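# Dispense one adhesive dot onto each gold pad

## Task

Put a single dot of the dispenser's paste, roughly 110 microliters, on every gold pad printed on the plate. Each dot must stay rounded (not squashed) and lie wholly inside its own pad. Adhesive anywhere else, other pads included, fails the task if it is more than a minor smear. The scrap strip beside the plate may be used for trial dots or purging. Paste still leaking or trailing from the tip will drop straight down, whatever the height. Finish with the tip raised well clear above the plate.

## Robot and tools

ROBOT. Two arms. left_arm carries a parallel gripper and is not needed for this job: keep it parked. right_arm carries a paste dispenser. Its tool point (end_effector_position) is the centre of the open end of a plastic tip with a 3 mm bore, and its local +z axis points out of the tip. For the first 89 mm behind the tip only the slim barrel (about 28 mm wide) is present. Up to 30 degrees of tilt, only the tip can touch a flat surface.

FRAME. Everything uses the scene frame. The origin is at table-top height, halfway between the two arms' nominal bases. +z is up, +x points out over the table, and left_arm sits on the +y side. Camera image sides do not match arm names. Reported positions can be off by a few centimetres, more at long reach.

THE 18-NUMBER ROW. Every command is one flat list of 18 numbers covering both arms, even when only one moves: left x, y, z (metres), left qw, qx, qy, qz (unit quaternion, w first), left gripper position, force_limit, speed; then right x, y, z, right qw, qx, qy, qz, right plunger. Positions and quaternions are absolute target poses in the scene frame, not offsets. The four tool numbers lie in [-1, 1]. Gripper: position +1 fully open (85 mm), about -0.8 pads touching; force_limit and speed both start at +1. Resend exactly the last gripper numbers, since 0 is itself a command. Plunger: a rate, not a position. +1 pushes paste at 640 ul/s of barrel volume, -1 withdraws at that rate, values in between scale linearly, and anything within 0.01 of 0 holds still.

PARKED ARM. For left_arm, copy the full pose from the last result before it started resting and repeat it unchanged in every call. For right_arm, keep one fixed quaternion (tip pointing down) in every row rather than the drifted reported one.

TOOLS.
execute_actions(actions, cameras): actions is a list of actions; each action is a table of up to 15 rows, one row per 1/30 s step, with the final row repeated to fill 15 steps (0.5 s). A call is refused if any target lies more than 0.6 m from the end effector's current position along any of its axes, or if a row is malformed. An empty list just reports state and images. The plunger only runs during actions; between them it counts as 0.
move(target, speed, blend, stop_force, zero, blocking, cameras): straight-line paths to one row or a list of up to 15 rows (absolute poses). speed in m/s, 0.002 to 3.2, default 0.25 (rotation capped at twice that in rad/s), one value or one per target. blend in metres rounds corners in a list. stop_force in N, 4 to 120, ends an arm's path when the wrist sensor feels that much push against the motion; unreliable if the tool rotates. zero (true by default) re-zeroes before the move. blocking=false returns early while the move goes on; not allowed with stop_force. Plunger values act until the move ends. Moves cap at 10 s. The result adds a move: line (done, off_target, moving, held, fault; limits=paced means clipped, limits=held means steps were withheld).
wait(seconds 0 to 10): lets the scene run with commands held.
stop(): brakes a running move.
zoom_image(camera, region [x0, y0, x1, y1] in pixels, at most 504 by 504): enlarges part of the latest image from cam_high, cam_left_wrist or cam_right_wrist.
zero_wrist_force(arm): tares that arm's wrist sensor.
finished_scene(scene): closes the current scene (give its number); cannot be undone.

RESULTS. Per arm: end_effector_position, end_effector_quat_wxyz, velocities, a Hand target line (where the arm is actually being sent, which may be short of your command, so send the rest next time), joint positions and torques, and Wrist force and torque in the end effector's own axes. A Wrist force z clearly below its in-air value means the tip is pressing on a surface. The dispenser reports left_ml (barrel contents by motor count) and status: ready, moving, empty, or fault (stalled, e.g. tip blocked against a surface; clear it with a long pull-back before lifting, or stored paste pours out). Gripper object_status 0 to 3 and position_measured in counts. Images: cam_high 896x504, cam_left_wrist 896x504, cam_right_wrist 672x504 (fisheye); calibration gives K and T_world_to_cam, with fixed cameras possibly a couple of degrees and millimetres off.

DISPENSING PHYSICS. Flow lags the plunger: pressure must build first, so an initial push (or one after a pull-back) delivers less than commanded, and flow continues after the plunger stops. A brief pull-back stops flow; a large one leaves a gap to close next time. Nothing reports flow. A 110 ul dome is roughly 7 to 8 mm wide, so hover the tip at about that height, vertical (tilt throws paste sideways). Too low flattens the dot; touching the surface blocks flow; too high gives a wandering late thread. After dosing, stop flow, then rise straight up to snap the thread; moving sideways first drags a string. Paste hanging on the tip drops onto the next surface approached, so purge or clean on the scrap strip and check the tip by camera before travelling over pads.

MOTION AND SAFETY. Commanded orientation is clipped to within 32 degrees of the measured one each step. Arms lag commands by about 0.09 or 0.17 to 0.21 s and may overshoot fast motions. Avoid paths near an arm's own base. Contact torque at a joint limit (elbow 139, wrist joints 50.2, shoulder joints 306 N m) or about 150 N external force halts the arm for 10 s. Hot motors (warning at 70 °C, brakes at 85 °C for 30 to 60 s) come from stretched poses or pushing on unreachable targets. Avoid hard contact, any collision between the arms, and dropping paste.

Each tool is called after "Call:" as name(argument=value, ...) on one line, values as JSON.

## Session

Call:
execute_actions(actions=[], cameras=["cam_high", "cam_right_wrist"])

Call:
zoom_image(camera="cam_high", region=[380, 200, 520, 320])

Scene clock: 0.00 s.
left_arm: end_effector_position=(+0.6234, +0.5667, +0.2203) position_measured=3 object_status=3 end_effector_quat_wxyz=(+0.000, +0.025, +1.000, +0.000) | right_arm: end_effector_position=(+0.5368, -0.0976, +0.1976) left_ml=46.0 status=ready end_effector_quat_wxyz=(+0.000, +0.690, +0.723, +0.000)
Joint positions: left_arm=[-0.281 -1.556 2.144 -2.158 -1.571 -0.281] | right_arm=[0.546 -1.345 1.559 -1.785 -1.571 -1.024]
Joint velocities: within noise
Joint torques (N m): no reading
Wrist force (N): no reading
Wrist torque (N m): no reading
Wrist force, peak (N): no reading
Hand target: left_arm +0.6234, +0.5667, +0.2203; +0.000, +0.025, +1.000, +0.000 | right_arm +0.5368, -0.0976, +0.1976; +0.000, +0.690, +0.723, +0.000
Images, in order (width x height): cam_high 896x504, cam_right_wrist 672x504.

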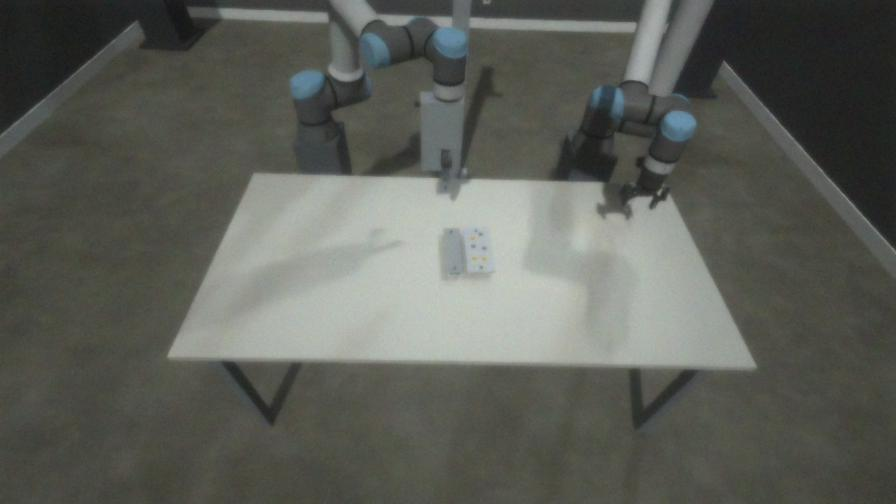

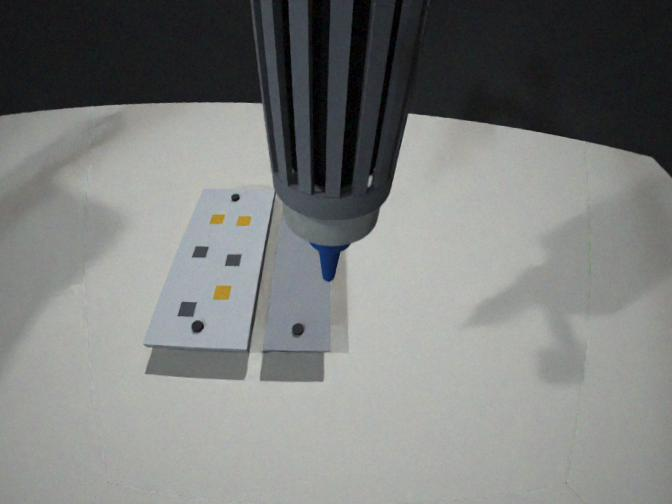

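Scaled by 3.600 from the camera's 896x504 image, which has a finer 1280x720 frame.

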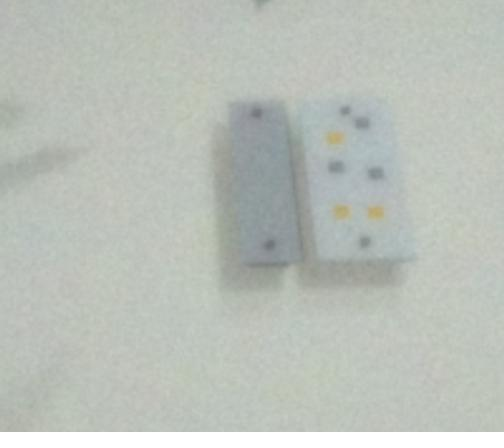

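Call:
move(target=[0.6234,0.5667,0.2203,0,0.025,1,0,1,1,1,0.60,-0.025,0.2,0,0.690,0.723,0,0], speed=0.2, cameras=["cam_right_wrist"])

Call:
zoom_image(camera="cam_right_wrist", region=[200, 220, 420, 440])

Call:
move(target=[0.6234,0.5667,0.2203,0,0.025,1,0,1,1,1,0.64,-0.066,0.045,0,0.690,0.723,0,0], speed=0.2, cameras=["cam_right_wrist"])

Call:
move(target=[0.6234,0.5667,0.2203,0,0.025,1,0,1,1,1,0.64,-0.066,0.022,0,0.690,0.723,0,0], speed=0.005, stop_force=4, cameras=["cam_right_wrist"])

Scene clock: 29.20 s.
left_arm: end_effector_position=(+0.6234, +0.5667, +0.2203) position_measured=3 object_status=3 end_effector_quat_wxyz=(+0.000, +0.025, +1.000, +0.000) | right_arm: end_effector_position=(+0.5998, -0.0250, +0.1999) left_ml=46.0 status=ready end_effector_quat_wxyz=(+0.000, +0.690, +0.723, +0.000)
Joint positions: left_arm=[-0.28 -1.556 2.144 -2.158 -1.571 -0.281] | right_arm=[0.574 -1.187 1.345 -1.729 -1.571 -0.997]
Joint torques (N m): left_arm=[12.74 -32.4 -44.33 -3.57 -0.18 -2.17] | right_arm=[-15.39 -72.42 -56.09 -6.58 -2.51 -3.18]
Wrist force (N): left_arm=[-0.5 -0.2 0.0] | right_arm=[0.0 0.0 0.1]
Wrist torque (N m): left_arm=[-0.03 0.09 0.00] | right_arm=[0.00 0.03 -0.01]
Wrist force, peak (N): left_arm=[-0.7 -0.4 -0.7] | right_arm=[-1.9 -2.0 0.4]
Hand target: left_arm +0.6234, +0.5667, +0.2203; +0.000, +0.025, +1.000, +0.000 | right_arm +0.6000, -0.0250, +0.2000; +0.000, +0.690, +0.723, +0.000
Off the commanded pose: left_arm 0.000 m, 0 deg | right_arm 0.000 m, 0 deg.
move: done
camera_calibration:
cam_right_wrist: T_world_to_cam=[[0.0474144, -0.997877, 0.0446501, -0.0673838], [-0.791317, -0.064803, -0.607962, 0.601911], [0.609565, -0.00650622, -0.79271, -0.104663], [0, 0, 0, 1]] pos_world=[0.543296, -0.028916, 0.28598]
Images, in order (width x height): cam_right_wrist 672x504.

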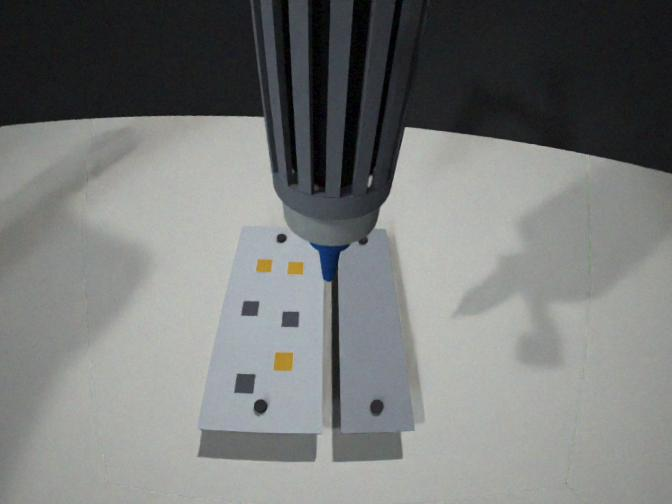

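Scaled by 2.291 from the camera's 672x504 image, which has a finer 960x720 frame.

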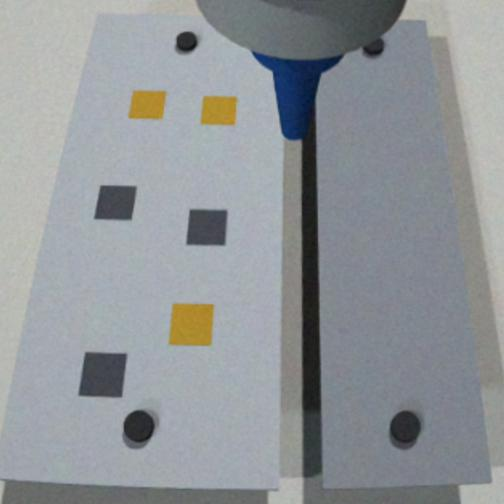

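Scene clock: 30.50 s.
left_arm: end_effector_position=(+0.6234, +0.5667, +0.2203) position_measured=3 object_status=3 end_effector_quat_wxyz=(+0.000, +0.025, +1.000, +0.000) | right_arm: end_effector_position=(+0.6401, -0.0661, +0.0450) left_ml=46.0 status=ready end_effector_quat_wxyz=(+0.000, +0.690, +0.723, +0.000)
Joint positions: left_arm=[-0.28 -1.556 2.144 -2.158 -1.571 -0.281] | right_arm=[0.512 -1.116 1.525 -1.98 -1.571 -1.059]
Joint torques (N m): left_arm=[11.67 -33.01 -43.64 -3.23 0.33 -0.52] | right_arm=[18.44 -88.19 -49.32 -2.63 2.26 4.12]
Wrist force (N): left_arm=[-0.5 -0.3 -0.1] | right_arm=[0.4 -0.4 0.6]
Wrist torque (N m): left_arm=[-0.06 0.07 0.00] | right_arm=[-0.12 -0.17 -0.01]
Wrist force, peak (N): left_arm=[-0.8 -0.3 -0.1] | right_arm=[-1.0 0.8 3.1]
Hand target: left_arm +0.6234, +0.5667, +0.2203; +0.000, +0.025, +1.000, +0.000 | right_arm +0.6400, -0.0660, +0.0450; +0.000, +0.690, +0.723, +0.000
Off the commanded pose: left_arm 0.000 m, 0 deg | right_arm 0.000 m, 0 deg.
move: done
camera_calibration:
cam_right_wrist: T_world_to_cam=[[0.0473265, -0.997884, 0.0445932, -0.103328], [-0.791237, -0.0646996, -0.608078, 0.536879], [0.609676, -0.00650557, -0.792624, -0.252442], [0, 0, 0, 1]] pos_world=[0.583596, -0.070016, 0.13098]
Images, in order (width x height): cam_right_wrist 672x504.

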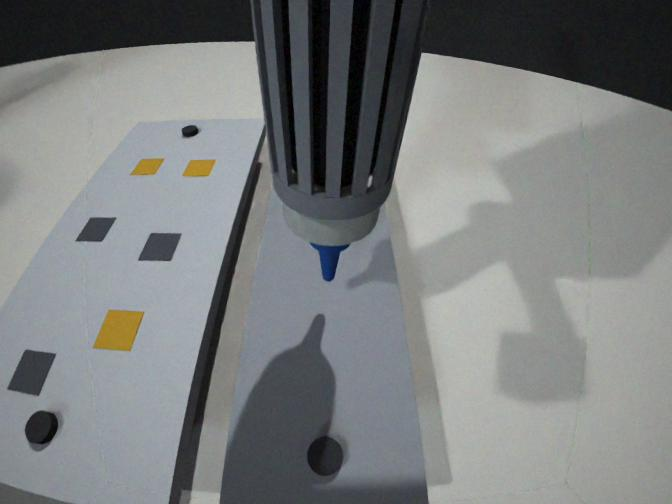

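Scene clock: 34.33 s.
left_arm: end_effector_position=(+0.6234, +0.5667, +0.2203) position_measured=3 object_status=3 end_effector_quat_wxyz=(+0.000, +0.025, +1.000, +0.000) | right_arm: end_effector_position=(+0.6400, -0.0660, +0.0310) left_ml=46.0 status=ready end_effector_quat_wxyz=(+0.000, +0.690, +0.723, +0.000)
Joint positions: left_arm=[-0.28 -1.556 2.144 -2.158 -1.571 -0.281] | right_arm=[0.512 -1.107 1.537 -2.002 -1.571 -1.059]
Joint torques (N m): left_arm=[11.17 -34.37 -41.25 -3.26 1.72 0.02] | right_arm=[15.64 -79.81 -47.53 0.18 1.96 4.09]
Wrist force (N): left_arm=[-0.4 -0.1 -0.3] | right_arm=[0.9 1.0 -5.3]
Wrist torque (N m): left_arm=[-0.02 0.06 0.00] | right_arm=[0.11 -0.07 -0.01]
Wrist force, peak (N): left_arm=[-0.9 0.0 -0.2] | right_arm=[-2.6 -4.3 -15.9]
Hand target: left_arm +0.6234, +0.5667, +0.2203; +0.000, +0.025, +1.000, +0.000 | right_arm +0.6400, -0.0660, +0.0310; +0.000, +0.690, +0.723, +0.000
Off the commanded pose: left_arm 0.000 m, 0 deg | right_arm 0.009 m, 0 deg.
move: contact (right_arm)
camera_calibration:
cam_right_wrist: T_world_to_cam=[[0.047392, -0.997884, 0.0445177, -0.102638], [-0.791232, -0.0647055, -0.608083, 0.528431], [0.609676, -0.00640561, -0.792625, -0.263452], [0, 0, 0, 1]] pos_world=[0.583596, -0.069916, 0.11708]
Images, in order (width x height): cam_right_wrist 672x504.

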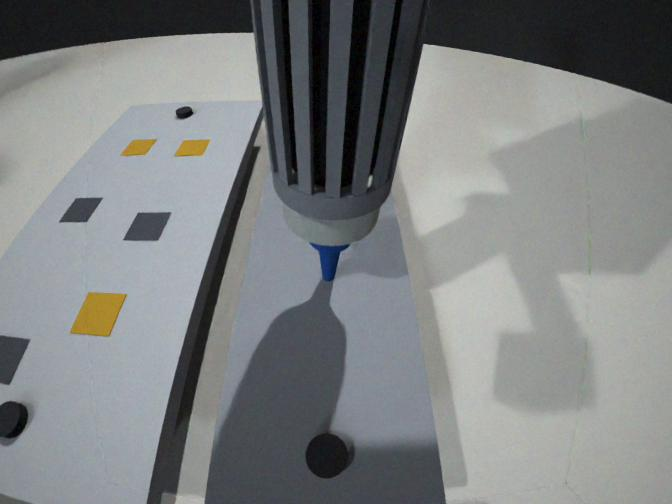

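Call:
move(target=[[0.6234,0.5667,0.2203,0,0.025,1,0,1,1,1,0.64,-0.066,0.045,0,0.690,0.723,0,0],[0.6234,0.5667,0.2203,0,0.025,1,0,1,1,1,0.665,-0.064,0.036,0,0.690,0.723,0,0]], speed=0.08, cameras=[])

Call:
execute_actions(actions=[[[0.6234,0.5667,0.2203,0,0.025,1,0,1,1,1,0.665,-0.064,0.036,0,0.690,0.723,0,1]],[[0.6234,0.5667,0.2203,0,0.025,1,0,1,1,1,0.665,-0.064,0.036,0,0.690,0.723,0,0]]], cameras=["cam_right_wrist"])

Call:
zoom_image(camera="cam_right_wrist", region=[270, 220, 390, 340])

Scene clock: 45.37 s.
left_arm: end_effector_position=(+0.6234, +0.5667, +0.2203) position_measured=3 object_status=3 end_effector_quat_wxyz=(+0.000, +0.025, +1.000, +0.000) | right_arm: end_effector_position=(+0.6652, -0.0641, +0.0360) left_ml=46.0 status=ready end_effector_quat_wxyz=(+0.000, +0.690, +0.723, +0.000) end_effector_velocity=(-0.001, -0.003, -0.001) end_effector_angular_velocity=(-0.001, +0.002, -0.003)
Joint positions: left_arm=[-0.28 -1.556 2.144 -2.158 -1.571 -0.281] | right_arm=[0.499 -1.08 1.486 -1.978 -1.571 -1.072]
Joint velocities: left_arm=[within noise] | right_arm=[-0.002 -0.003 0.005 0 0 0.001]
Joint torques (N m): left_arm=[5.97 -34.5 -34.78 -3.62 1.65 -0.1] | right_arm=[16.1 -98.21 -40.08 -1.45 0.8 3.01]
Wrist force (N): left_arm=[-0.5 0.0 -0.4] | right_arm=[0.2 -0.3 0.5]
Wrist torque (N m): left_arm=[0.00 0.08 -0.01] | right_arm=[-0.10 -0.10 0.00]
Wrist force, peak (N): left_arm=[-0.9 -0.2 0.0] | right_arm=[1.0 1.0 -5.4]
Hand target: left_arm +0.6234, +0.5667, +0.2203; +0.000, +0.025, +1.000, +0.000 | right_arm +0.6650, -0.0640, +0.0360; +0.000, +0.690, +0.723, +0.000
Off the commanded pose: left_arm 0.000 m, 0 deg | right_arm 0.000 m, 0 deg.
move: done
No camera images: "cameras" was empty.

Scene clock: 46.57 s.
left_arm: end_effector_position=(+0.6234, +0.5667, +0.2203) position_measured=3 object_status=3 end_effector_quat_wxyz=(+0.000, +0.025, +1.000, +0.000) | right_arm: end_effector_position=(+0.6650, -0.0640, +0.0360) left_ml=45.7 status=ready end_effector_quat_wxyz=(+0.000, +0.690, +0.723, +0.000)
Joint positions: left_arm=[-0.28 -1.556 2.144 -2.158 -1.571 -0.281] | right_arm=[0.5 -1.08 1.486 -1.978 -1.571 -1.071]
Joint torques (N m): left_arm=[5.28 -35.9 -34.35 -3.51 1.48 0.02] | right_arm=[17.9 -95.43 -42.4 -3.27 -0.76 3.89]
Wrist force (N): left_arm=[-0.3 -0.1 0.0] | right_arm=[0.4 -0.1 0.6]
Wrist torque (N m): left_arm=[-0.02 0.04 -0.01] | right_arm=[-0.04 -0.15 0.00]
Wrist force, peak (N): left_arm=[-0.7 -0.3 -0.4] | right_arm=[0.3 -0.1 0.9]
Hand target: left_arm +0.6234, +0.5667, +0.2203; +0.000, +0.025, +1.000, +0.000 | right_arm +0.6650, -0.0640, +0.0360; +0.000, +0.690, +0.723, +0.000
Off the commanded pose: left_arm 0.000 m, 0 deg | right_arm 0.000 m, 0 deg.
camera_calibration:
cam_right_wrist: T_world_to_cam=[[0.047388, -0.997884, 0.0445146, -0.102038], [-0.791233, -0.0647003, -0.608083, 0.551242], [0.609676, -0.00640558, -0.792625, -0.274737], [0, 0, 0, 1]] pos_world=[0.608496, -0.067916, 0.12198]
Images, in order (width x height): cam_right_wrist 672x504.

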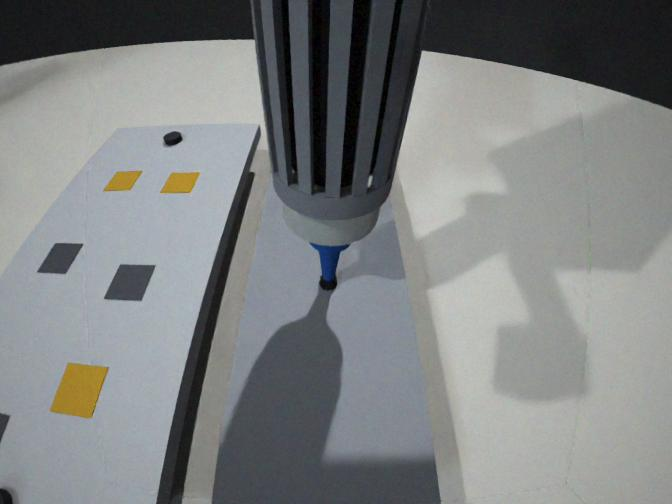

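Scaled by 4.200 from the camera's 672x504 image, which has a finer 960x720 frame.

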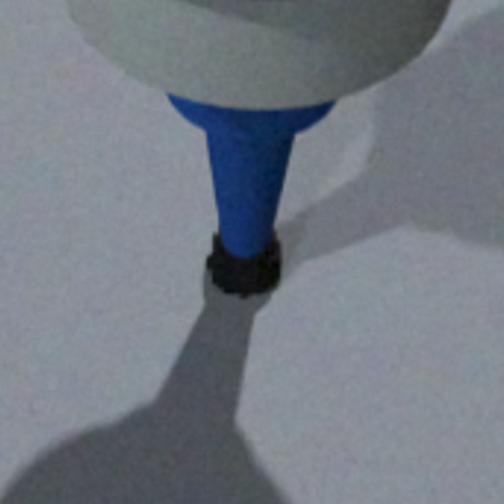

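Call:
move(target=[[0.6234,0.5667,0.2203,0,0.025,1,0,1,1,1,0.665,-0.064,0.07,0,0.690,0.723,0,0],[0.6234,0.5667,0.2203,0,0.025,1,0,1,1,1,0.6179,0.0128,0.06,0,0.690,0.723,0,0],[0.6234,0.5667,0.2203,0,0.025,1,0,1,1,1,0.6179,0.0128,0.0355,0,0.690,0.723,0,0]], speed=[0.08,0.2,0.08], cameras=["cam_right_wrist"])

Call:
zoom_image(camera="cam_right_wrist", region=[270, 220, 390, 340])

Scene clock: 64.93 s.
left_arm: end_effector_position=(+0.6234, +0.5667, +0.2203) position_measured=3 object_status=3 end_effector_quat_wxyz=(+0.000, +0.025, +1.000, +0.000) | right_arm: end_effector_position=(+0.6179, +0.0128, +0.0353) left_ml=45.7 status=ready end_effector_quat_wxyz=(+0.000, +0.690, +0.723, +0.000)
Joint positions: left_arm=[-0.28 -1.556 2.144 -2.158 -1.571 -0.281] | right_arm=[0.595 -1.048 1.438 -1.961 -1.571 -0.976]
Joint torques (N m): left_arm=[-2.2 -39.42 -36.01 -3.47 1.55 -0.15] | right_arm=[-13.63 -101.1 -53.96 -2.07 -2.12 -3.48]
Wrist force (N): left_arm=[-0.5 -0.1 0.0] | right_arm=[0.2 -0.2 0.3]
Wrist torque (N m): left_arm=[-0.02 0.08 -0.01] | right_arm=[-0.07 -0.06 -0.03]
Wrist force, peak (N): left_arm=[-1.0 -0.1 -0.3] | right_arm=[2.6 -1.8 0.7]
Hand target: left_arm +0.6234, +0.5667, +0.2203; +0.000, +0.025, +1.000, +0.000 | right_arm +0.6179, +0.0128, +0.0355; +0.000, +0.690, +0.723, +0.000
Off the commanded pose: left_arm 0.000 m, 0 deg | right_arm 0.000 m, 0 deg.
move: done
camera_calibration:
cam_right_wrist: T_world_to_cam=[[0.0473265, -0.997884, 0.0445932, -0.0231165], [-0.791237, -0.0646996, -0.608078, 0.518581], [0.609676, -0.00650557, -0.792624, -0.246003], [0, 0, 0, 1]] pos_world=[0.561396, 0.00888395, 0.12138]
Images, in order (width x height): cam_right_wrist 672x504.

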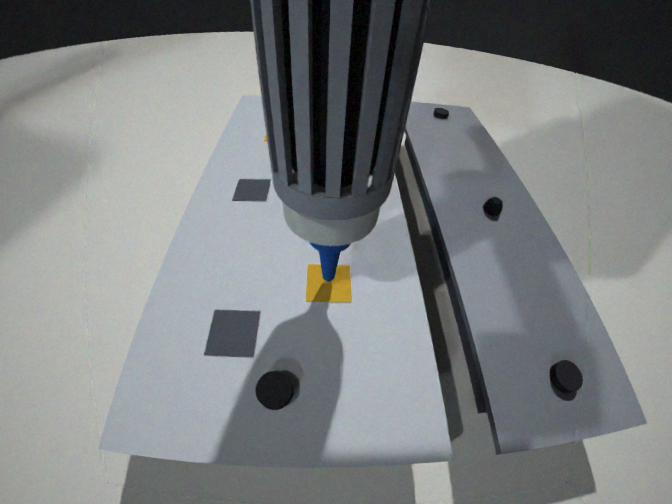

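Scaled by 4.200 from the camera's 672x504 image, which has a finer 960x720 frame.

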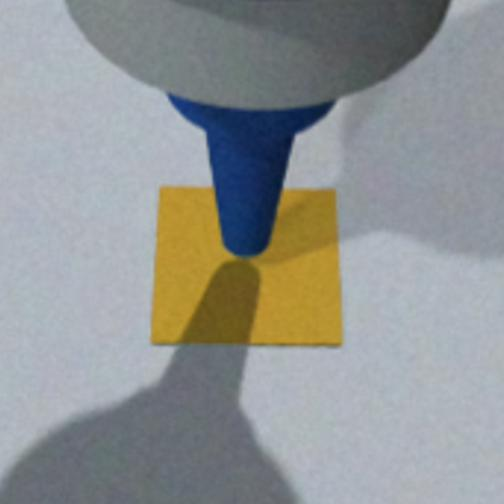

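Call:
execute_actions(actions=[[[0.6234,0.5667,0.2203,0,0.025,1,0,1,1,1,0.6179,0.0128,0.0355,0,0.690,0.723,0,0.53]],[[0.6234,0.5667,0.2203,0,0.025,1,0,1,1,1,0.6179,0.0128,0.0355,0,0.690,0.723,0,0]],[[0.6234,0.5667,0.2203,0,0.025,1,0,1,1,1,0.6179,0.0128,0.0355,0,0.690,0.723,0,-0.185]]], cameras=[])

Call:
wait(seconds=1.2, cameras=["cam_right_wrist"])

Call:
zoom_image(camera="cam_right_wrist", region=[270, 220, 390, 340])

Call:
move(target=[[0.6234,0.5667,0.2203,0,0.025,1,0,1,1,1,0.6179,0.0128,0.07,0,0.690,0.723,0,0],[0.6234,0.5667,0.2203,0,0.025,1,0,1,1,1,0.7200,0.0159,0.07,0,0.690,0.723,0,0],[0.6234,0.5667,0.2203,0,0.025,1,0,1,1,1,0.7200,0.0159,0.0355,0,0.690,0.723,0,0]], speed=[0.08,0.2,0.08], cameras=["cam_right_wrist"])

Call:
zoom_image(camera="cam_right_wrist", region=[270, 220, 390, 340])

Scene clock: 79.23 s.
left_arm: end_effector_position=(+0.6234, +0.5667, +0.2203) position_measured=3 object_status=3 end_effector_quat_wxyz=(+0.000, +0.025, +1.000, +0.000) | right_arm: end_effector_position=(+0.6179, +0.0128, +0.0355) left_ml=45.5 status=ready end_effector_quat_wxyz=(+0.000, +0.690, +0.723, +0.000)
Joint positions: left_arm=[-0.28 -1.556 2.144 -2.158 -1.571 -0.281] | right_arm=[0.595 -1.048 1.438 -1.961 -1.571 -0.976]
Joint torques (N m): left_arm=[-1.23 -42.36 -37.11 -3.27 1.66 0] | right_arm=[-11.6 -93.5 -46.37 -4.96 -0.3 -2.92]
Wrist force (N): left_arm=[-0.4 -0.3 0.0] | right_arm=[0.1 -0.1 0.7]
Wrist torque (N m): left_arm=[-0.06 0.06 -0.01] | right_arm=[-0.05 -0.01 -0.02]
Wrist force, peak (N): left_arm=[-1.1 0.0 -0.2] | right_arm=[0.5 0.1 0.7]
Hand target: left_arm +0.6234, +0.5667, +0.2203; +0.000, +0.025, +1.000, +0.000 | right_arm +0.6179, +0.0128, +0.0355; +0.000, +0.690, +0.723, +0.000
Off the commanded pose: left_arm 0.000 m, 0 deg | right_arm 0.000 m, 0 deg.
No camera images: "cameras" was empty.

Scene clock: 80.43 s.
left_arm: end_effector_position=(+0.6234, +0.5667, +0.2203) position_measured=3 object_status=3 end_effector_quat_wxyz=(+0.000, +0.025, +1.000, +0.000) | right_arm: end_effector_position=(+0.6179, +0.0128, +0.0355) left_ml=45.5 status=ready end_effector_quat_wxyz=(+0.000, +0.690, +0.723, +0.000)
Joint positions: left_arm=[-0.28 -1.556 2.144 -2.158 -1.571 -0.281] | right_arm=[0.595 -1.048 1.438 -1.961 -1.571 -0.976]
Joint torques (N m): left_arm=[-1.68 -44.19 -37.08 -3.83 1.77 -0.23] | right_arm=[-11.04 -93.09 -48.27 -3.57 -0.05 -2.86]
Wrist force (N): left_arm=[-0.3 0.0 0.0] | right_arm=[0.3 -0.2 0.4]
Wrist torque (N m): left_arm=[-0.01 0.04 -0.01] | right_arm=[-0.07 -0.10 -0.03]
Wrist force, peak (N): left_arm=[-0.8 -0.1 0.0] | right_arm=[-0.2 -0.5 0.7]
Hand target: left_arm +0.6234, +0.5667, +0.2203; +0.000, +0.025, +1.000, +0.000 | right_arm +0.6179, +0.0128, +0.0355; +0.000, +0.690, +0.723, +0.000
Off the commanded pose: left_arm 0.000 m, 0 deg | right_arm 0.000 m, 0 deg.
wait: 1.20 s; at rest by 0.17 s
camera_calibration:
cam_right_wrist: T_world_to_cam=[[0.047392, -0.997884, 0.0445177, -0.0231486], [-0.791232, -0.0647055, -0.608083, 0.51864], [0.609676, -0.00640561, -0.792625, -0.245925], [0, 0, 0, 1]] pos_world=[0.561396, 0.00888396, 0.12148]
Images, in order (width x height): cam_right_wrist 672x504.

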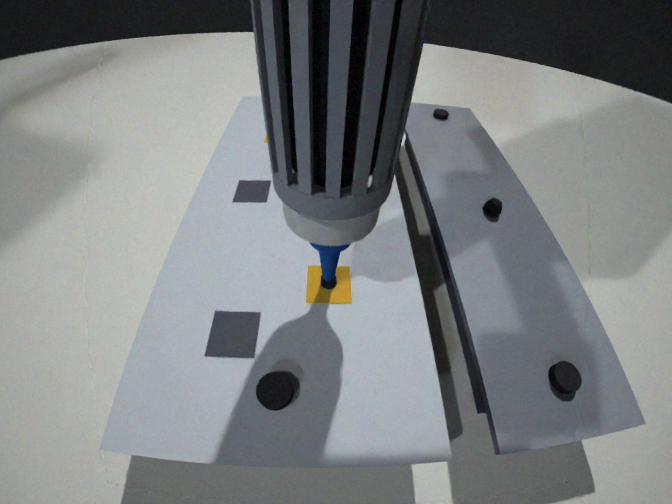

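Scaled by 4.200 from the camera's 672x504 image, which has a finer 960x720 frame.

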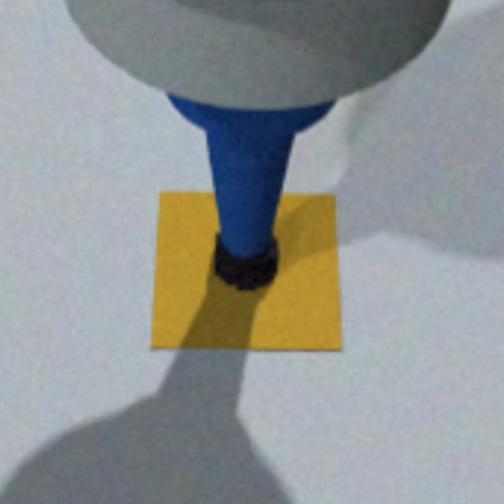

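Scene clock: 82.23 s.
left_arm: end_effector_position=(+0.6234, +0.5667, +0.2203) position_measured=3 object_status=3 end_effector_quat_wxyz=(+0.000, +0.025, +1.000, +0.000) | right_arm: end_effector_position=(+0.7200, +0.0159, +0.0353) left_ml=45.5 status=ready end_effector_quat_wxyz=(+0.000, +0.690, +0.723, +0.000) end_effector_velocity=(-0.003, +0.000, +0.000) end_effector_angular_velocity=(-0.003, +0.005, +0.002)
Joint positions: left_arm=[-0.28 -1.556 2.144 -2.158 -1.571 -0.281] | right_arm=[0.538 -0.929 1.245 -1.886 -1.571 -1.033]
Joint velocities: left_arm=[within noise] | right_arm=[0.001 0 -0.001 0.007 0 0]
Joint torques (N m): left_arm=[-2.16 -42.99 -37.84 -3.72 1.71 0.03] | right_arm=[16.89 -109.79 -55.82 -0.9 0.15 3.89]
Wrist force (N): left_arm=[-0.5 -0.2 0.0] | right_arm=[-0.2 -0.2 -0.2]
Wrist torque (N m): left_arm=[-0.04 0.08 -0.01] | right_arm=[-0.06 0.09 0.01]
Wrist force, peak (N): left_arm=[-0.9 -0.1 0.2] | right_arm=[-0.5 3.1 -0.1]
Hand target: left_arm +0.6234, +0.5667, +0.2203; +0.000, +0.025, +1.000, +0.000 | right_arm +0.7200, +0.0159, +0.0355; +0.000, +0.690, +0.723, +0.000
Off the commanded pose: left_arm 0.000 m, 0 deg | right_arm 0.000 m, 0 deg.
move: done
camera_calibration:
cam_right_wrist: T_world_to_cam=[[0.0473265, -0.997884, 0.0445932, -0.0248507], [-0.791237, -0.0646996, -0.608078, 0.599506], [0.609676, -0.00650557, -0.792624, -0.30831], [0, 0, 0, 1]] pos_world=[0.663496, 0.011984, 0.12128]
Images, in order (width x height): cam_right_wrist 672x504.

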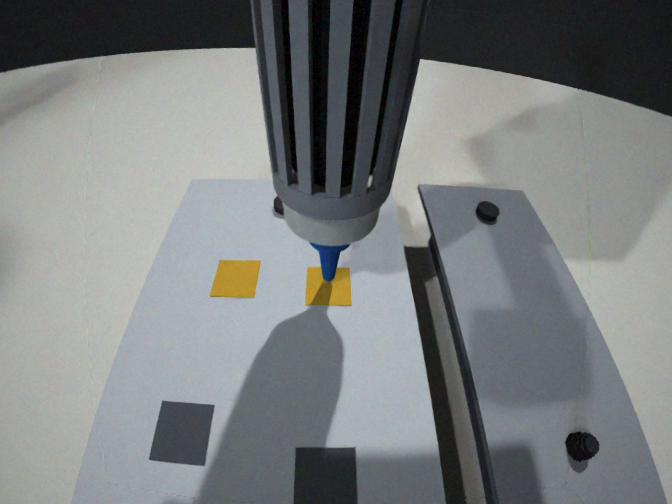

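Scaled by 4.200 from the camera's 672x504 image, which has a finer 960x720 frame.

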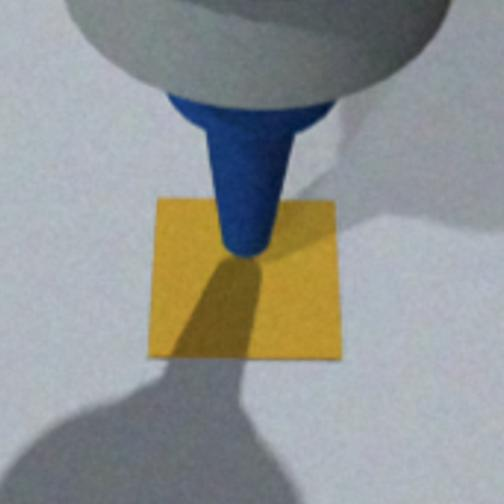

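Call:
execute_actions(actions=[[[0.6234,0.5667,0.2203,0,0.025,1,0,1,1,1,0.7195,0.0159,0.0355,0,0.690,0.723,0,0.53]],[[0.6234,0.5667,0.2203,0,0.025,1,0,1,1,1,0.7195,0.0159,0.0355,0,0.690,0.723,0,0]],[[0.6234,0.5667,0.2203,0,0.025,1,0,1,1,1,0.7195,0.0159,0.0355,0,0.690,0.723,0,-0.185]]], cameras=[])

Call:
wait(seconds=1.2, cameras=["cam_right_wrist"])

Call:
zoom_image(camera="cam_right_wrist", region=[270, 220, 390, 340])

Call:
move(target=[[0.6234,0.5667,0.2203,0,0.025,1,0,1,1,1,0.7195,0.0159,0.07,0,0.690,0.723,0,0],[0.6234,0.5667,0.2203,0,0.025,1,0,1,1,1,0.7200,0.0504,0.07,0,0.690,0.723,0,0],[0.6234,0.5667,0.2203,0,0.025,1,0,1,1,1,0.7200,0.0504,0.0355,0,0.690,0.723,0,0]], speed=[0.08,0.15,0.08], cameras=["cam_right_wrist"])

Call:
zoom_image(camera="cam_right_wrist", region=[270, 220, 390, 340])

Call:
execute_actions(actions=[[[0.6234,0.5667,0.2203,0,0.025,1,0,1,1,1,0.72,0.0504,0.0355,0,0.690,0.723,0,0.53]],[[0.6234,0.5667,0.2203,0,0.025,1,0,1,1,1,0.72,0.0504,0.0355,0,0.690,0.723,0,0]],[[0.6234,0.5667,0.2203,0,0.025,1,0,1,1,1,0.72,0.0504,0.0355,0,0.690,0.723,0,-0.185]]], cameras=[])

Call:
wait(seconds=1.6, cameras=["cam_right_wrist"])

Call:
zoom_image(camera="cam_right_wrist", region=[270, 220, 390, 340])

Call:
move(target=[[0.6234,0.5667,0.2203,0,0.025,1,0,1,1,1,0.72,0.0504,0.09,0,0.690,0.723,0,-0.4],[0.6234,0.5667,0.2203,0,0.025,1,0,1,1,1,0.65,0.01,0.20,0,0.690,0.723,0,0]], speed=[0.08,0.2], cameras=["cam_high", "cam_right_wrist"])

Call:
zoom_image(camera="cam_right_wrist", region=[200, 240, 440, 480])

Scene clock: 108.40 s.
left_arm: end_effector_position=(+0.6234, +0.5667, +0.2203) position_measured=3 object_status=3 end_effector_quat_wxyz=(+0.000, +0.025, +1.000, +0.000) | right_arm: end_effector_position=(+0.7195, +0.0159, +0.0355) left_ml=45.4 status=ready end_effector_quat_wxyz=(+0.000, +0.690, +0.723, +0.000)
Joint positions: left_arm=[-0.28 -1.556 2.144 -2.158 -1.571 -0.281] | right_arm=[0.539 -0.93 1.246 -1.887 -1.571 -1.032]
Joint torques (N m): left_arm=[-1.83 -47.75 -39.06 -3.76 1.79 -0.25] | right_arm=[15.45 -88.46 -54.4 -5.24 -1.54 2.45]
Wrist force (N): left_arm=[-0.3 -0.2 0.2] | right_arm=[0.5 0.2 0.3]
Wrist torque (N m): left_arm=[-0.04 0.04 -0.01] | right_arm=[0.06 -0.18 0.01]
Wrist force, peak (N): left_arm=[-0.9 0.0 -0.5] | right_arm=[0.3 -0.6 0.1]
Hand target: left_arm +0.6234, +0.5667, +0.2203; +0.000, +0.025, +1.000, +0.000 | right_arm +0.7195, +0.0159, +0.0355; +0.000, +0.690, +0.723, +0.000
Off the commanded pose: left_arm 0.000 m, 0 deg | right_arm 0.000 m, 0 deg.
No camera images: "cameras" was empty.

Scene clock: 109.60 s.
left_arm: end_effector_position=(+0.6234, +0.5667, +0.2203) position_measured=3 object_status=3 end_effector_quat_wxyz=(+0.000, +0.025, +1.000, +0.000) | right_arm: end_effector_position=(+0.7195, +0.0159, +0.0355) left_ml=45.4 status=ready end_effector_quat_wxyz=(+0.000, +0.690, +0.723, +0.000)
Joint positions: left_arm=[-0.28 -1.556 2.144 -2.158 -1.571 -0.281] | right_arm=[0.539 -0.93 1.246 -1.887 -1.571 -1.032]
Joint torques (N m): left_arm=[-0.27 -49.65 -39.41 -3.52 1.59 -0.12] | right_arm=[18.26 -86.4 -52.54 -4.53 -2.03 1.06]
Wrist force (N): left_arm=[-0.2 0.1 0.0] | right_arm=[0.3 0.0 0.1]
Wrist torque (N m): left_arm=[0.00 0.03 -0.01] | right_arm=[0.00 -0.09 0.02]
Wrist force, peak (N): left_arm=[-0.9 0.2 -0.3] | right_arm=[0.2 0.3 0.5]
Hand target: left_arm +0.6234, +0.5667, +0.2203; +0.000, +0.025, +1.000, +0.000 | right_arm +0.7195, +0.0159, +0.0355; +0.000, +0.690, +0.723, +0.000
Off the commanded pose: left_arm 0.000 m, 0 deg | right_arm 0.000 m, 0 deg.
wait: 1.20 s; at rest by 0.17 s
camera_calibration:
cam_right_wrist: T_world_to_cam=[[0.047392, -0.997884, 0.0445177, -0.0248746], [-0.791232, -0.0647055, -0.608083, 0.59929], [0.609676, -0.00640561, -0.792625, -0.307769], [0, 0, 0, 1]] pos_world=[0.662996, 0.011984, 0.12158]
Images, in order (width x height): cam_right_wrist 672x504.

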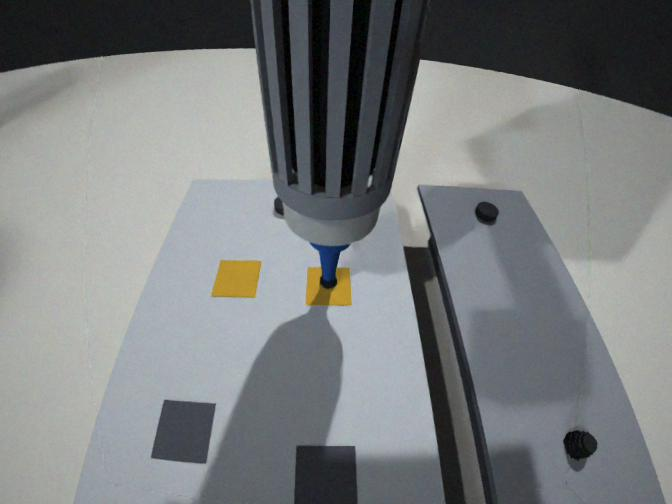

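Scaled by 4.200 from the camera's 672x504 image, which has a finer 960x720 frame.

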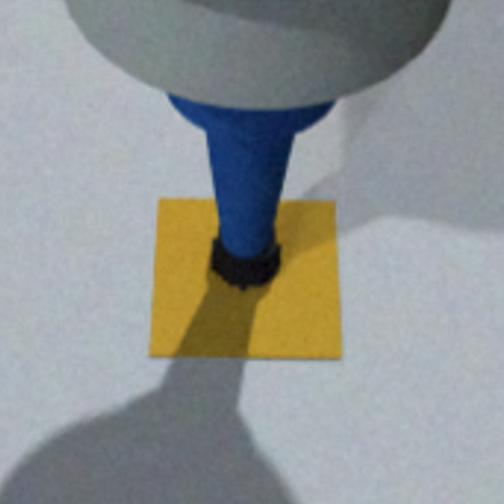

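Scene clock: 111.10 s.
left_arm: end_effector_position=(+0.6234, +0.5667, +0.2203) position_measured=3 object_status=3 end_effector_quat_wxyz=(+0.000, +0.025, +1.000, +0.000) | right_arm: end_effector_position=(+0.7200, +0.0504, +0.0353) left_ml=45.4 status=ready end_effector_quat_wxyz=(+0.000, +0.690, +0.723, +0.000)
Joint positions: left_arm=[-0.28 -1.556 2.144 -2.158 -1.571 -0.281] | right_arm=[0.566 -0.889 1.177 -1.859 -1.571 -1.005]
Joint torques (N m): left_arm=[-2.26 -49.42 -40.02 -3.72 1.5 -0.26] | right_arm=[-17.59 -112.96 -56.85 -1.34 -2.35 -3.45]
Wrist force (N): left_arm=[-0.4 0.1 -0.1] | right_arm=[0.0 -0.2 0.1]
Wrist torque (N m): left_arm=[0.01 0.07 -0.01] | right_arm=[-0.09 0.03 -0.02]
Wrist force, peak (N): left_arm=[-0.9 0.2 0.0] | right_arm=[2.7 -0.4 0.4]
Hand target: left_arm +0.6234, +0.5667, +0.2203; +0.000, +0.025, +1.000, +0.000 | right_arm +0.7200, +0.0504, +0.0355; +0.000, +0.690, +0.723, +0.000
Off the commanded pose: left_arm 0.000 m, 0 deg | right_arm 0.000 m, 0 deg.
move: done
camera_calibration:
cam_right_wrist: T_world_to_cam=[[0.0473265, -0.997884, 0.0445932, 0.00957632], [-0.791237, -0.0646996, -0.608078, 0.601738], [0.609676, -0.00650557, -0.792624, -0.308086], [0, 0, 0, 1]] pos_world=[0.663496, 0.046484, 0.12128]
Images, in order (width x height): cam_right_wrist 672x504.

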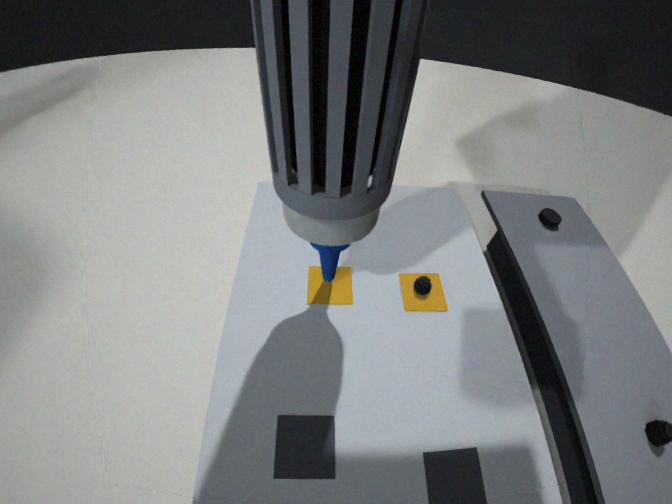

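Scaled by 4.200 from the camera's 672x504 image, which has a finer 960x720 frame.

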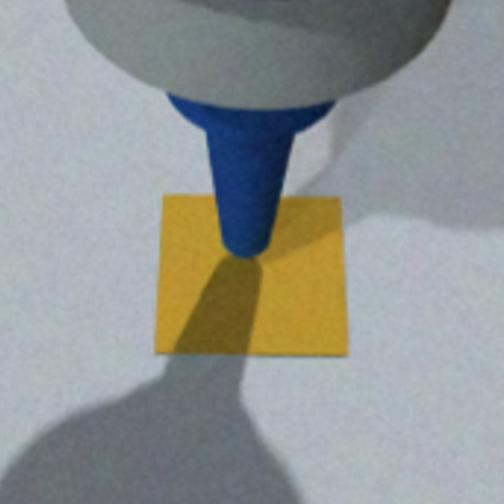

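Scene clock: 112.83 s.
left_arm: end_effector_position=(+0.6234, +0.5667, +0.2203) position_measured=3 object_status=3 end_effector_quat_wxyz=(+0.000, +0.025, +1.000, +0.000) | right_arm: end_effector_position=(+0.7200, +0.0504, +0.0355) left_ml=45.3 status=ready end_effector_quat_wxyz=(+0.000, +0.690, +0.723, +0.000)
Joint positions: left_arm=[-0.28 -1.556 2.144 -2.158 -1.571 -0.281] | right_arm=[0.566 -0.889 1.177 -1.858 -1.571 -1.005]
Joint torques (N m): left_arm=[-1.47 -49.26 -40.53 -3.93 1.41 -0.24] | right_arm=[-13.54 -113.24 -52.2 -1.91 -1.92 -3.29]
Wrist force (N): left_arm=[-0.5 0.2 0.1] | right_arm=[-0.2 -0.2 0.5]
Wrist torque (N m): left_arm=[0.02 0.07 0.00] | right_arm=[-0.08 0.10 -0.01]
Wrist force, peak (N): left_arm=[-0.8 -0.1 -0.2] | right_arm=[0.4 -0.4 0.5]
Hand target: left_arm +0.6234, +0.5667, +0.2203; +0.000, +0.025, +1.000, +0.000 | right_arm +0.7200, +0.0504, +0.0355; +0.000, +0.690, +0.723, +0.000
Off the commanded pose: left_arm 0.000 m, 0 deg | right_arm 0.000 m, 0 deg.
No camera images: "cameras" was empty.

Scene clock: 114.43 s.
left_arm: end_effector_position=(+0.6234, +0.5667, +0.2203) position_measured=3 object_status=3 end_effector_quat_wxyz=(+0.000, +0.025, +1.000, +0.000) | right_arm: end_effector_position=(+0.7200, +0.0504, +0.0355) left_ml=45.3 status=ready end_effector_quat_wxyz=(+0.000, +0.690, +0.723, +0.000)
Joint positions: left_arm=[-0.28 -1.556 2.144 -2.158 -1.571 -0.281] | right_arm=[0.566 -0.889 1.177 -1.858 -1.571 -1.005]
Joint torques (N m): left_arm=[-1.19 -50.88 -40.35 -3.74 1.57 0.03] | right_arm=[-16.62 -112.42 -48.74 -2.8 -1.99 -2.96]
Wrist force (N): left_arm=[-0.5 0.2 0.4] | right_arm=[0.3 0.0 0.0]
Wrist torque (N m): left_arm=[0.03 0.08 -0.01] | right_arm=[0.00 -0.06 -0.02]
Wrist force, peak (N): left_arm=[-0.9 0.1 0.1] | right_arm=[0.1 -0.6 0.2]
Hand target: left_arm +0.6234, +0.5667, +0.2203; +0.000, +0.025, +1.000, +0.000 | right_arm +0.7200, +0.0504, +0.0355; +0.000, +0.690, +0.723, +0.000
Off the commanded pose: left_arm 0.000 m, 0 deg | right_arm 0.000 m, 0 deg.
wait: 1.60 s; at rest by 0.17 s
camera_calibration:
cam_right_wrist: T_world_to_cam=[[0.047392, -0.997884, 0.0445177, 0.0095287], [-0.791232, -0.0647055, -0.608083, 0.601918], [0.609676, -0.00640561, -0.792625, -0.307853], [0, 0, 0, 1]] pos_world=[0.663496, 0.046484, 0.12158]
Images, in order (width x height): cam_right_wrist 672x504.

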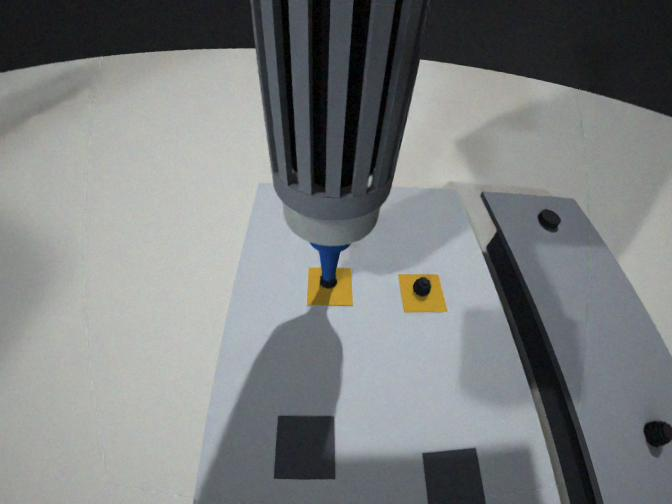

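Scaled by 4.200 from the camera's 672x504 image, which has a finer 960x720 frame.

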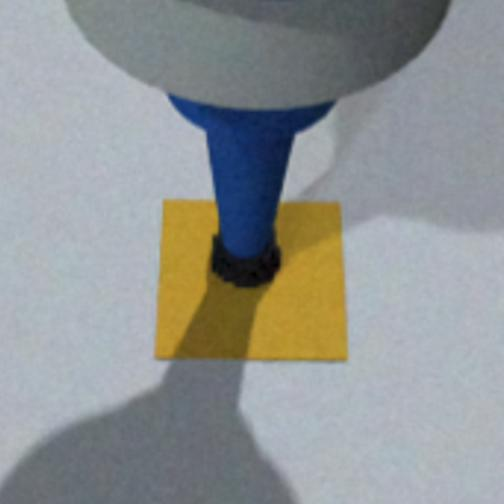

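Scene clock: 116.77 s.
left_arm: end_effector_position=(+0.6234, +0.5667, +0.2203) position_measured=3 object_status=3 end_effector_quat_wxyz=(+0.000, +0.025, +1.000, +0.000) | right_arm: end_effector_position=(+0.6500, +0.0100, +0.2000) left_ml=45.8 status=ready end_effector_quat_wxyz=(+0.000, +0.690, +0.723, +0.000)
Joint positions: left_arm=[-0.28 -1.556 2.144 -2.158 -1.571 -0.281] | right_arm=[0.573 -1.084 1.194 -1.682 -1.571 -0.998]
Joint torques (N m): left_arm=[-0.95 -49.84 -40.67 -3.78 1.43 0.19] | right_arm=[-14.15 -94.42 -56.63 -6.49 -1.93 -2.97]
Wrist force (N): left_arm=[-0.2 0.2 0.0] | right_arm=[-0.3 0.2 0.0]
Wrist torque (N m): left_arm=[0.03 0.04 -0.01] | right_arm=[0.07 0.14 0.00]
Wrist force, peak (N): left_arm=[-0.8 -0.2 -0.2] | right_arm=[-1.0 -1.4 -2.2]
Hand target: left_arm +0.6234, +0.5667, +0.2203; +0.000, +0.025, +1.000, +0.000 | right_arm +0.6500, +0.0100, +0.2000; +0.000, +0.690, +0.723, +0.000
Off the commanded pose: left_arm 0.000 m, 0 deg | right_arm 0.000 m, 0 deg.
move: done
camera_calibration:
cam_right_wrist: T_world_to_cam=[[0.0473265, -0.997884, 0.0445932, -0.0347698], [-0.791237, -0.0646996, -0.608078, 0.643888], [0.609676, -0.00650557, -0.792624, -0.135126], [0, 0, 0, 1]] pos_world=[0.593496, 0.00608395, 0.28598]
Images, in order (width x height): cam_high 896x504, cam_right_wrist 672x504.

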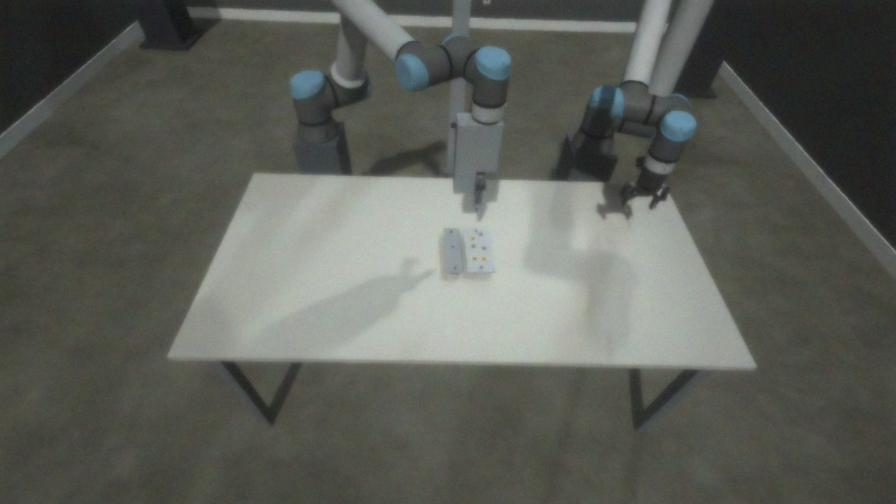

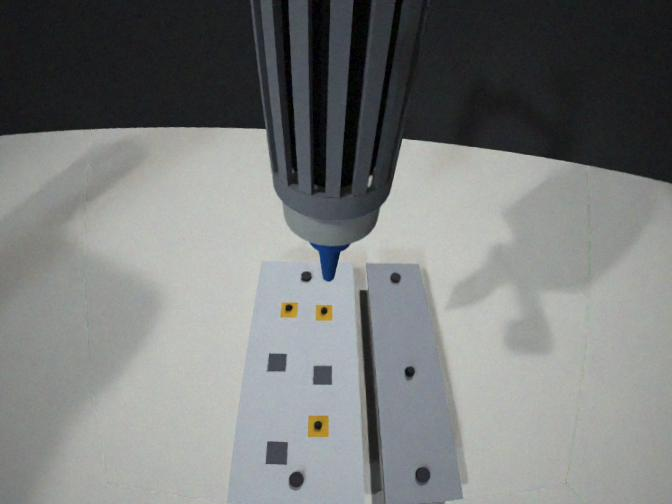

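Scaled by 2.100 from the camera's 672x504 image, which has a finer 960x720 frame.

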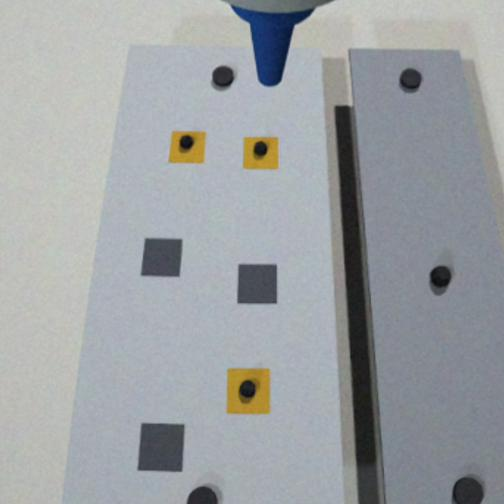

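Call:
finished_scene(scene=2)

The scene is finished: the task was done.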